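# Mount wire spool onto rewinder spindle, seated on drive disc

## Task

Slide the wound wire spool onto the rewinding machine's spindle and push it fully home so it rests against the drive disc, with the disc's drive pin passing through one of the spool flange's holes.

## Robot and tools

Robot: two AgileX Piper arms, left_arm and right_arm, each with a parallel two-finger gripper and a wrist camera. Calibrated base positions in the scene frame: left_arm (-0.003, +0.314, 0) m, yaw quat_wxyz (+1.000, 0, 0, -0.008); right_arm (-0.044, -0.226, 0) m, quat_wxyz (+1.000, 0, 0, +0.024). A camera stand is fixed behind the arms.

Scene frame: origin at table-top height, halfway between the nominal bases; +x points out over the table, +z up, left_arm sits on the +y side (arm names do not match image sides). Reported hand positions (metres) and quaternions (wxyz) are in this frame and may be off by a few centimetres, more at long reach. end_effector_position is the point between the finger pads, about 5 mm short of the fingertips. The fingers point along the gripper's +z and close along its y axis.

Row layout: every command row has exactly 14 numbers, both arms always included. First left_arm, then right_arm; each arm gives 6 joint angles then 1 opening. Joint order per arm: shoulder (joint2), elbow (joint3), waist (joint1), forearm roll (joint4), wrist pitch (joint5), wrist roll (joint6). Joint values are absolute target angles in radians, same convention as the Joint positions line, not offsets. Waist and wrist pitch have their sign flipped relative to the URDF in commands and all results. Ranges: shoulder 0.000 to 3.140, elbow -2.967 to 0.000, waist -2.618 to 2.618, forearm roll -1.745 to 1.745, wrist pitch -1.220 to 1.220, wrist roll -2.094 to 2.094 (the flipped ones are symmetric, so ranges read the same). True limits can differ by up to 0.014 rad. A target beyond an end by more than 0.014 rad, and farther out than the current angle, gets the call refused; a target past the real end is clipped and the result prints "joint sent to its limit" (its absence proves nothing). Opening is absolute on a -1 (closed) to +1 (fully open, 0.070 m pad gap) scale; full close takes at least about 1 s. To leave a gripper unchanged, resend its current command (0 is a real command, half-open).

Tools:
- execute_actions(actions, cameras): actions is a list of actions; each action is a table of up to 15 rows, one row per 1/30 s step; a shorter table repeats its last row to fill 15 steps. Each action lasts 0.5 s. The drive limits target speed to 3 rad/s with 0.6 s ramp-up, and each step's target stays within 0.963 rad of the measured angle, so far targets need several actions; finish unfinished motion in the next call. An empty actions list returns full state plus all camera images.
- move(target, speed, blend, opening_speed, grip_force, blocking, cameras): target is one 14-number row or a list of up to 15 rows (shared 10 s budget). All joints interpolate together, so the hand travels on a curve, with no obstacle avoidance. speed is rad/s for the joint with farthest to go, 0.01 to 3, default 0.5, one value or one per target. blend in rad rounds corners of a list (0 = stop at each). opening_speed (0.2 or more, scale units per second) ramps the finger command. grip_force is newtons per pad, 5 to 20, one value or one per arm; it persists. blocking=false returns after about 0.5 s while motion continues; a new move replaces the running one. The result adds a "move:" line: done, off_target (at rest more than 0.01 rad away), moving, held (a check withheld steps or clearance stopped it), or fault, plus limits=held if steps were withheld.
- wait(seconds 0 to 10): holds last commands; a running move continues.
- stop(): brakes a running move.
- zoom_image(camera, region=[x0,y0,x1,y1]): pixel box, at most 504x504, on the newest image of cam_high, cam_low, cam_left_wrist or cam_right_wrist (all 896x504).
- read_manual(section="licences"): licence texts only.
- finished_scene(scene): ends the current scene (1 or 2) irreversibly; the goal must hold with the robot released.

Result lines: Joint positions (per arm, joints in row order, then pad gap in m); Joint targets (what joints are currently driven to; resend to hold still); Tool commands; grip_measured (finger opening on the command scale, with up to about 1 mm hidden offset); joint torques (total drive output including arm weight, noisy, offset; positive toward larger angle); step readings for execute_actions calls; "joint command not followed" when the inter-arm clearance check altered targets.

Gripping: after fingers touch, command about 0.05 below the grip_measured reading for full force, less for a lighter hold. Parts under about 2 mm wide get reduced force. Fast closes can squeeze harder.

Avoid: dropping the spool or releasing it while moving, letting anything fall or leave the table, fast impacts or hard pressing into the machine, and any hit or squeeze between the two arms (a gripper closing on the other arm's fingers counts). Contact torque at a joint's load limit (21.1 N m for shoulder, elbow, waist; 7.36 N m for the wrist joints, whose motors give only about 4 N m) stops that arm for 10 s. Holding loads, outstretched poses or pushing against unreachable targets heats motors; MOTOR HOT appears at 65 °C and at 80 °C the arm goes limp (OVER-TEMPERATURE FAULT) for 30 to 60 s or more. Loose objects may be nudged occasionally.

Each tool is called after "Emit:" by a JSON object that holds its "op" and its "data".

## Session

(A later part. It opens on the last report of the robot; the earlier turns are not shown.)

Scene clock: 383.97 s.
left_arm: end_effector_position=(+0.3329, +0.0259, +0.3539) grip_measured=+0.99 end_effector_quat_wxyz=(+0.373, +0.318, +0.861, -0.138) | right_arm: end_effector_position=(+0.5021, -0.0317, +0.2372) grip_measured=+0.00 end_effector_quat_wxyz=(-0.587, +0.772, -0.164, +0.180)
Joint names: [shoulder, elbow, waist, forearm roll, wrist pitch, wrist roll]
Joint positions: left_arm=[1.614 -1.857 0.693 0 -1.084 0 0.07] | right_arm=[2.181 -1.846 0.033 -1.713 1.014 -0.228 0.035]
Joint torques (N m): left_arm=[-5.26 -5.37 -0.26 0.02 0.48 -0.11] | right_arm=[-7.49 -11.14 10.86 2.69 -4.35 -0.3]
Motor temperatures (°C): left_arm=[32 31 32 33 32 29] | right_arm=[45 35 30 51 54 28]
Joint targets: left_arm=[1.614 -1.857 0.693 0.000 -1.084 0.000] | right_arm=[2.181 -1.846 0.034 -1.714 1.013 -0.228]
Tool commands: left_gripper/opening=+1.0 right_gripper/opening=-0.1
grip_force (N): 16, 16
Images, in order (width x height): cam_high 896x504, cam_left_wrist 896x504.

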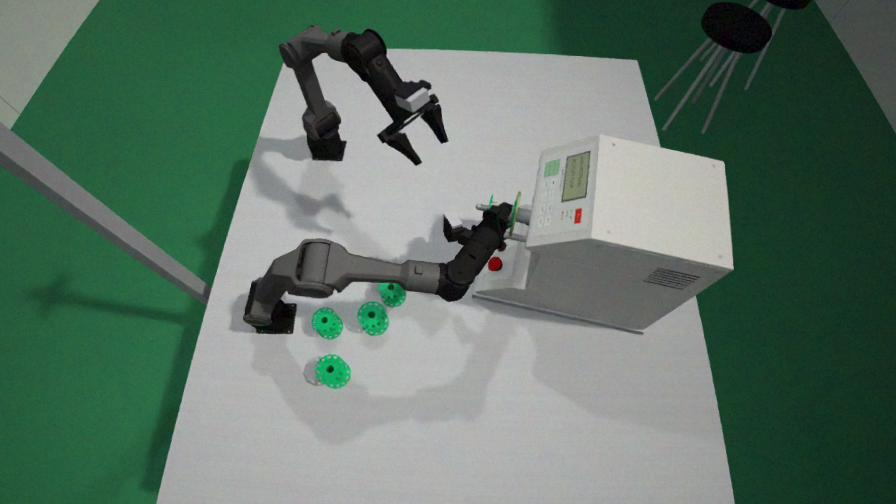

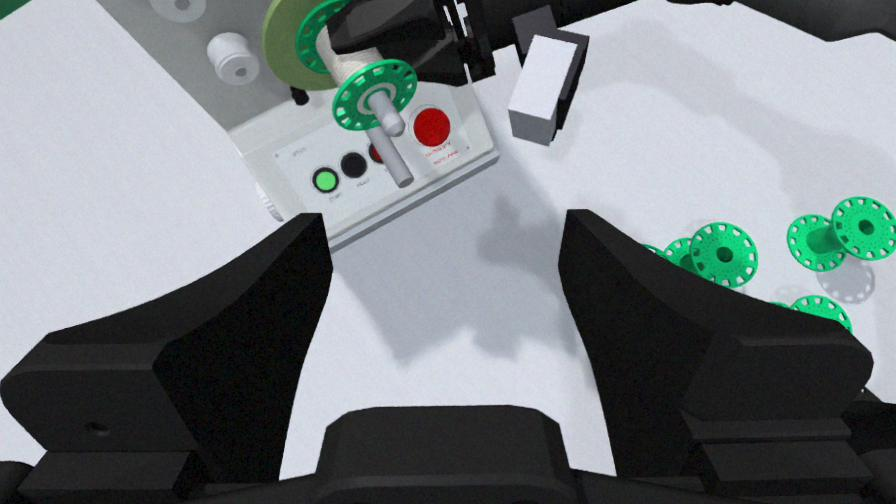

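Emit:
{"op": "move", "data": {"target": [[1.6138,-1.857,0.6926,0,-1.0844,0,1,2.1811,-1.8458,0.0335,-1.7136,1.0128,-0.2281,0.3]], "opening_speed": 0.4, "cameras": ["cam_low","cam_right_wrist","cam_high"]}}

Emit:
{"op": "zoom_image", "data": {"camera": "cam_right_wrist", "region": [370, 300, 530, 420]}}

Emit:
{"op": "zoom_image", "data": {"camera": "cam_low", "region": [420, 180, 480, 240]}}

Emit:
{"op": "zoom_image", "data": {"camera": "cam_high", "region": [485, 185, 535, 240]}}

Scene clock: 387.80 s.
left_arm: end_effector_position=(+0.3329, +0.0259, +0.3539) grip_measured=+0.99 end_effector_quat_wxyz=(+0.373, +0.318, +0.861, -0.138) | right_arm: end_effector_position=(+0.5025, -0.0324, +0.2382) grip_measured=+0.30 end_effector_quat_wxyz=(-0.587, +0.772, -0.164, +0.181)
Joint names: [shoulder, elbow, waist, forearm roll, wrist pitch, wrist roll]
Joint positions: left_arm=[1.614 -1.857 0.693 0 -1.084 0 0.07] | right_arm=[2.18 -1.847 0.034 -1.714 1.013 -0.228 0.046]
Joint torques (N m): left_arm=[-5.31 -5.38 -0.27 0.02 0.48 -0.11] | right_arm=[-6.46 -4.71 0.06 0.96 0.38 0.04]
Motor temperatures (°C): left_arm=[32 31 32 33 32 29] | right_arm=[45 35 30 51 56 28]
Joint targets: left_arm=[1.614 -1.857 0.693 0.000 -1.084 0.000] | right_arm=[2.181 -1.846 0.034 -1.714 1.013 -0.228]
grip_force (N): 16, 16
move: done
Images, in order (width x height): cam_high 896x504, cam_low 896x504, cam_right_wrist 896x504.

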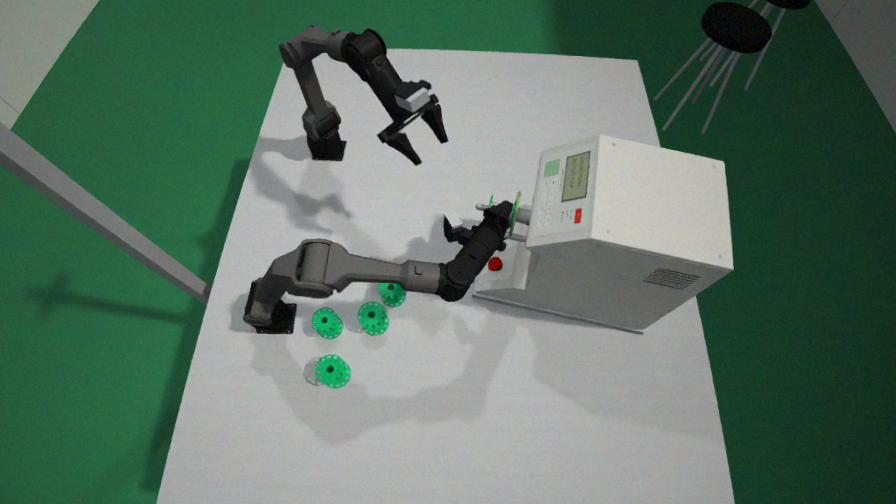

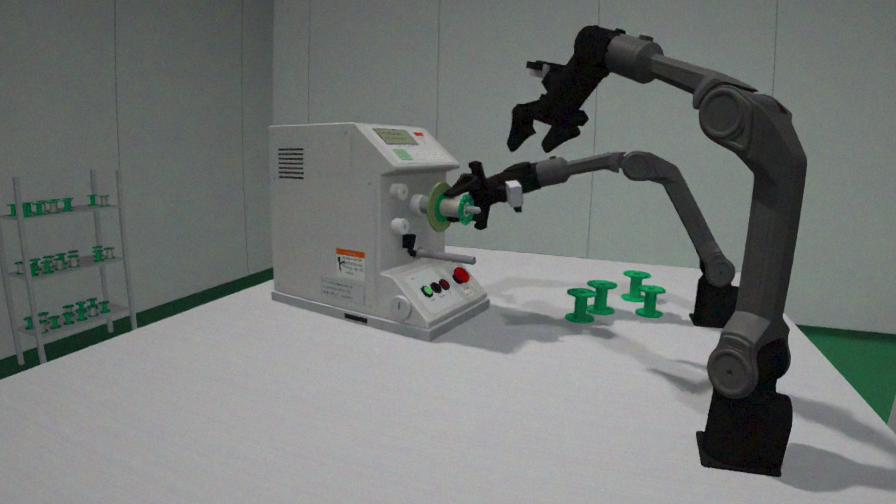

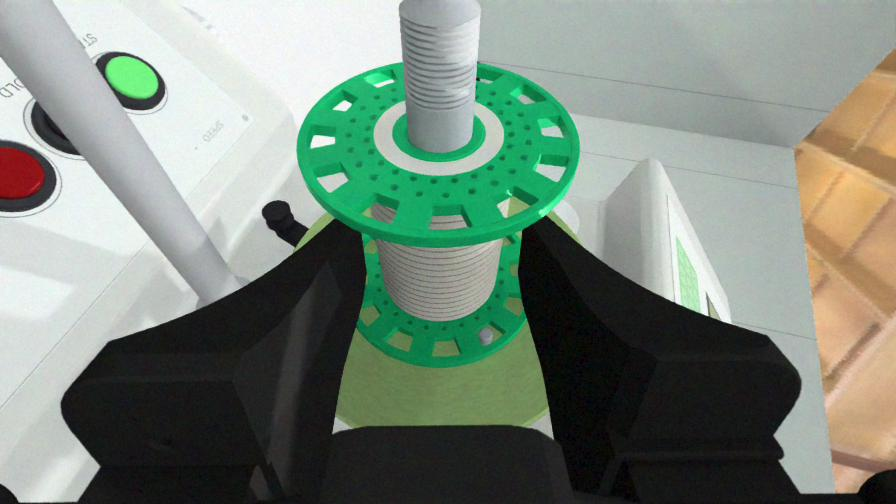

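Scaled by 3.150 from the camera's 896x504 image, which has a finer 1280x720 frame.

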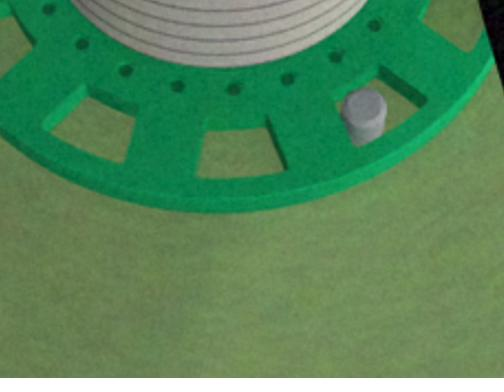

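Scaled by 8.400 from the camera's 896x504 image, which has a finer 1280x720 frame.

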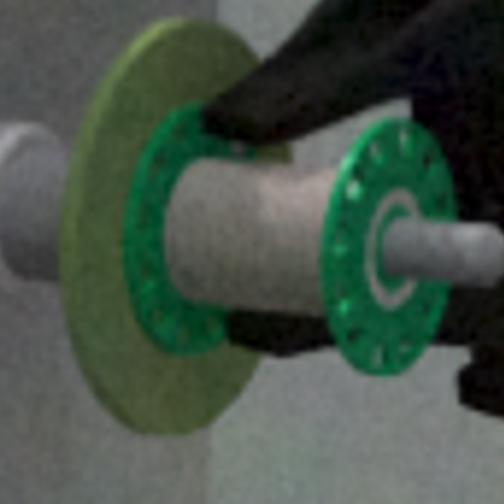

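Scaled by 9.164 from the camera's 896x504 image, which has a finer 1280x720 frame.

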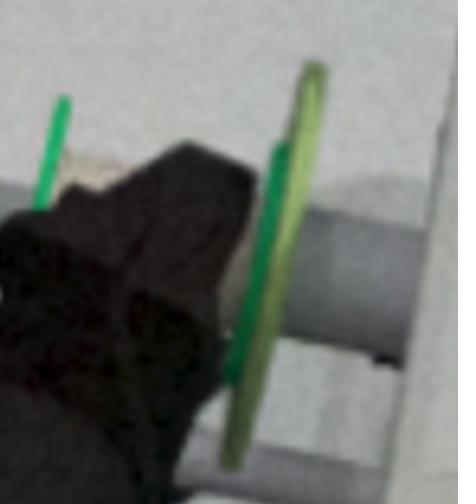

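Emit:
{"op": "move", "data": {"target": [[1.6138,-1.857,0.6926,0,-1.0844,0,1,2.1732,-1.8320,0.0327,-1.7096,1.0111,-0.2349,0.3],[1.6138,-1.857,0.6926,0,-1.0844,0,1,2.1732,-1.8320,0.0327,-1.7096,1.0111,-0.2349,1]], "speed": 0.04, "opening_speed": 1, "cameras": ["cam_low","cam_right_wrist"]}}

Emit:
{"op": "zoom_image", "data": {"camera": "cam_low", "region": [420, 180, 480, 240]}}

Scene clock: 398.87 s.
left_arm: end_effector_position=(+0.3329, +0.0259, +0.3539) grip_measured=+0.99 end_effector_quat_wxyz=(+0.373, +0.318, +0.861, -0.138) | right_arm: end_effector_position=(+0.5005, -0.0320, +0.2371) grip_measured=+0.99 end_effector_quat_wxyz=(-0.587, +0.772, -0.165, +0.180)
Joint names: [shoulder, elbow, waist, forearm roll, wrist pitch, wrist roll]
Joint positions: left_arm=[1.614 -1.857 0.693 0 -1.084 0 0.07] | right_arm=[2.174 -1.832 0.033 -1.71 1.012 -0.235 0.07]
Joint torques (N m): left_arm=[-5.29 -5.39 -0.28 0.02 0.48 -0.11] | right_arm=[-7.39 -5.29 0.18 1.12 0.13 -0.01]
Motor temperatures (°C): left_arm=[32 31 32 33 32 29] | right_arm=[44 35 30 46 49 28]
Joint targets: left_arm=[1.614 -1.857 0.693 0.000 -1.084 0.000] | right_arm=[2.173 -1.832 0.033 -1.710 1.011 -0.235]
grip_force (N): 16, 16
move: done
Images, in order (width x height): cam_low 896x504, cam_right_wrist 896x504.

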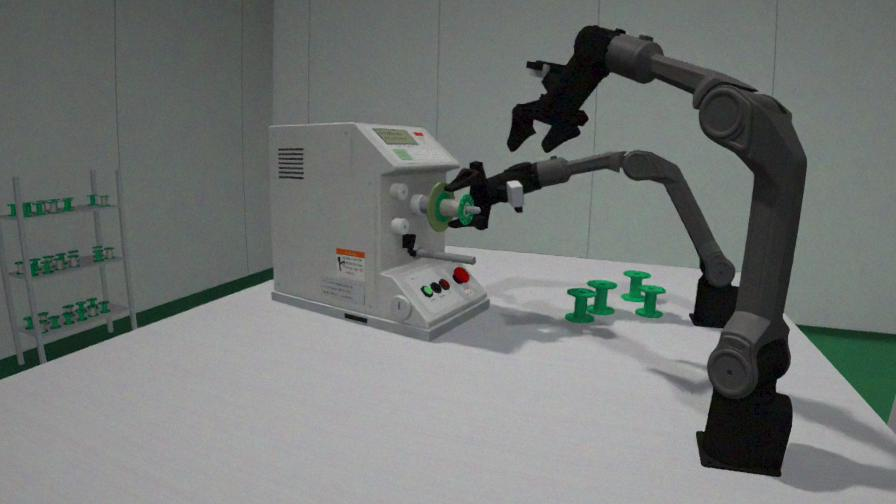

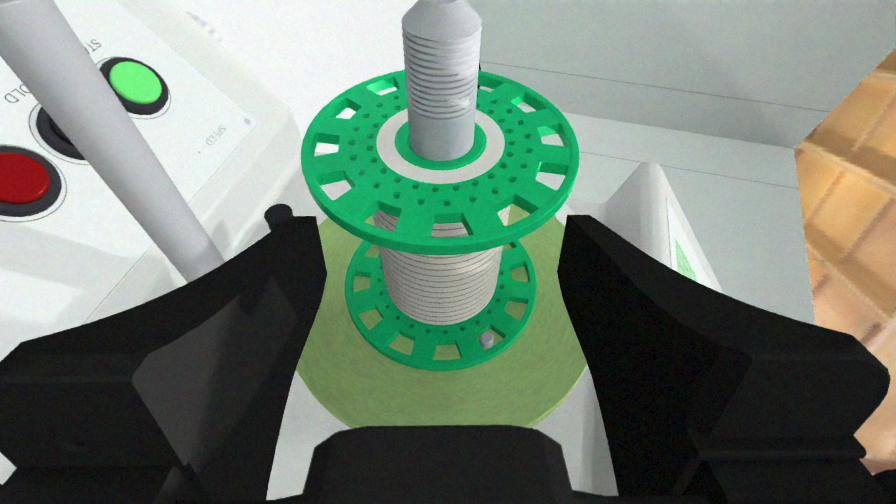

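Scaled by 8.400 from the camera's 896x504 image, which has a finer 1280x720 frame.

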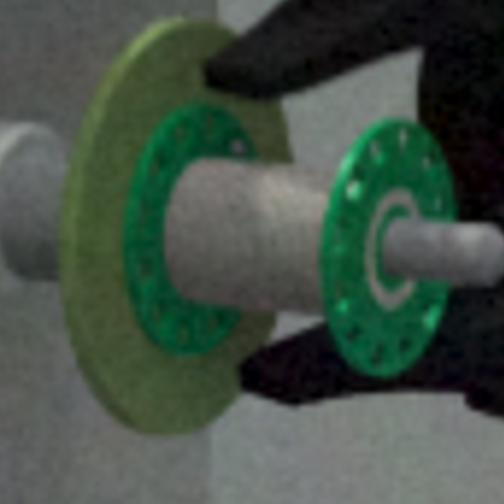

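Emit:
{"op": "move", "data": {"target": [[1.6138,-1.857,0.6926,0,-1.0844,0,1,2.1125,-1.7558,0.0919,-1.7112,1.0654,-0.2619,1],[1.6138,-1.857,0.6926,0,-1.0844,0,1,2.0602,-1.6967,0.1548,-1.72,1.1244,-0.2794,1],[1.6138,-1.857,0.6926,0,-1.0844,0,1,2.011,-1.6509,0.2335,-1.7375,1.2,-0.3,1]], "speed": [0.15, 0.2, 0.3], "blend": [0.02, 0.02, 0], "cameras": ["all"]}}

Scene clock: 402.67 s.
left_arm: end_effector_position=(+0.3329, +0.0259, +0.3539) grip_measured=+0.99 end_effector_quat_wxyz=(+0.373, +0.318, +0.861, -0.138) | right_arm: end_effector_position=(+0.4559, -0.1131, +0.2614) grip_measured=+0.99 end_effector_quat_wxyz=(-0.586, +0.773, -0.160, +0.184)
Joint names: [shoulder, elbow, waist, forearm roll, wrist pitch, wrist roll]
Joint positions: left_arm=[1.614 -1.857 0.693 0 -1.084 0 0.07] | right_arm=[2.009 -1.65 0.234 -1.738 1.201 -0.3 0.07]
Joint torques (N m): left_arm=[-5.31 -5.35 -0.3 0.01 0.48 -0.11] | right_arm=[-5.36 -5.24 -0.02 1.24 0.18 0.02]
Joint targets: left_arm=[1.614 -1.857 0.693 0.000 -1.084 0.000] | right_arm=[2.011 -1.651 0.233 -1.737 1.200 -0.300]
grip_force (N): 16, 16
move: done

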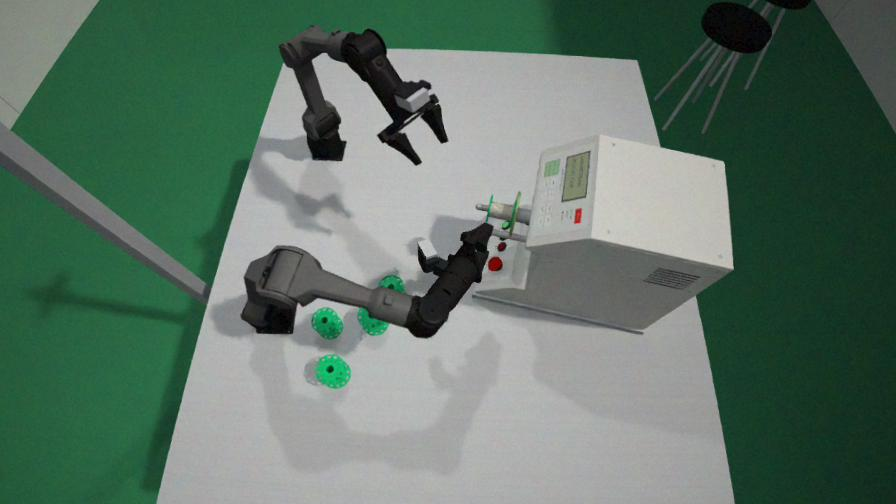

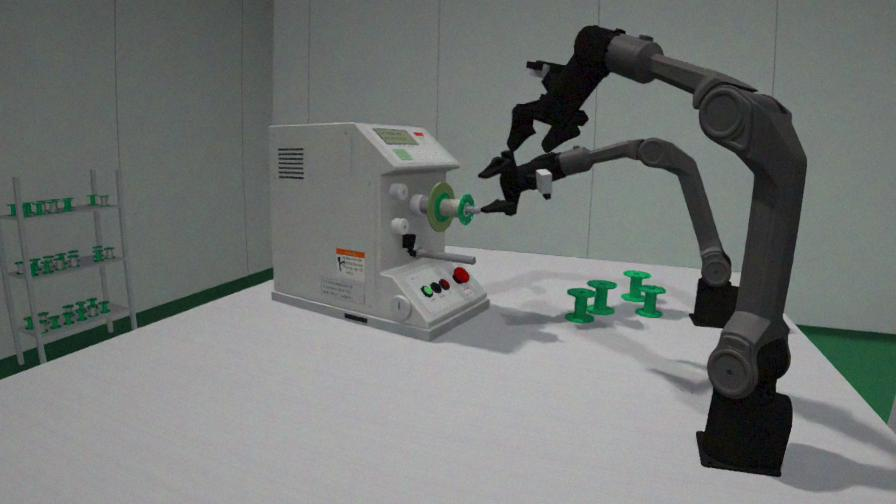

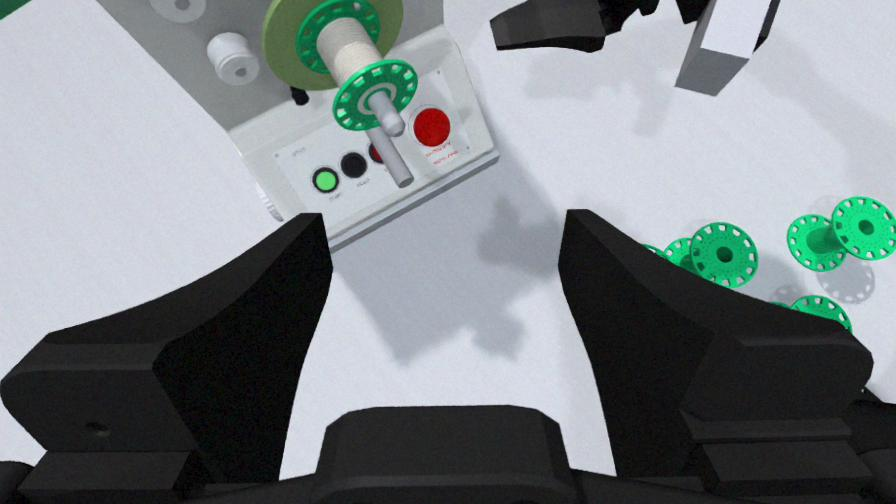

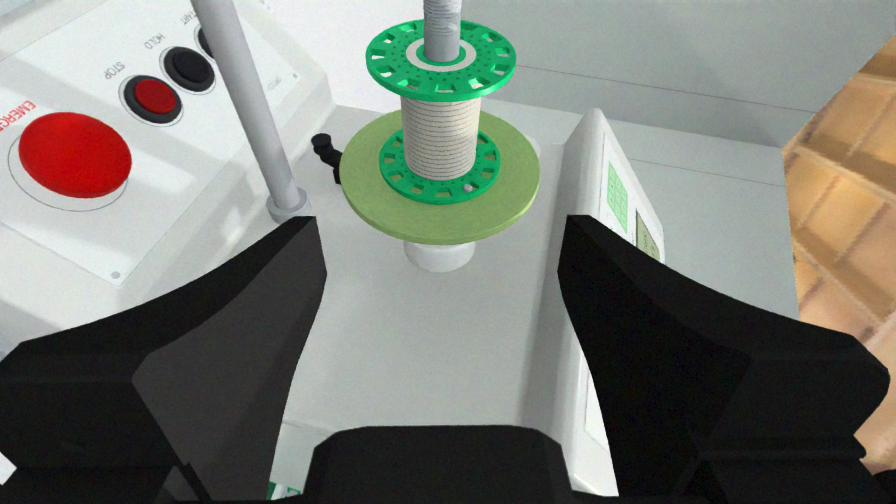

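Emit:
{"op": "zoom_image", "data": {"camera": "cam_right_wrist", "region": [320, 90, 560, 260]}}

Emit:
{"op": "zoom_image", "data": {"camera": "cam_low", "region": [420, 180, 480, 240]}}

Emit:
{"op": "zoom_image", "data": {"camera": "cam_high", "region": [470, 180, 540, 250]}}

Scaled by 2.100 from the camera's 896x504 image, which has a finer 1280x720 frame.

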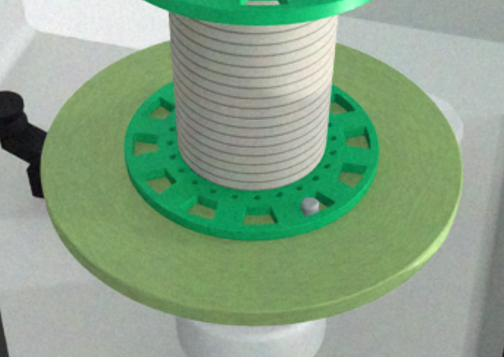

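Scaled by 8.400 from the camera's 896x504 image, which has a finer 1280x720 frame.

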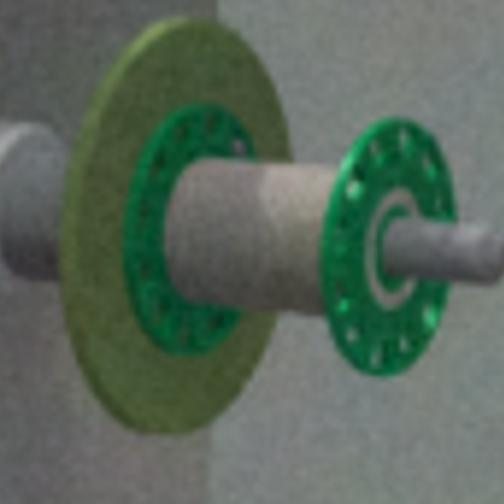

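Scaled by 7.200 from the camera's 896x504 image, which has a finer 1280x720 frame.

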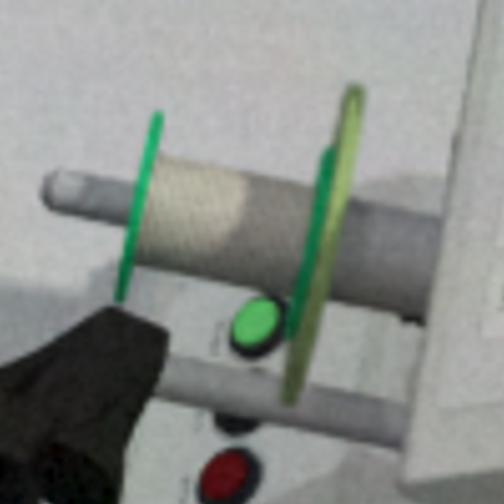

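The flange sits flush on the drive disc, the drive pin shows through a flange hole, and both grippers are clear.

Emit:
{"op": "finished_scene", "data": {"scene": 2}}

The scene is finished: the task was done.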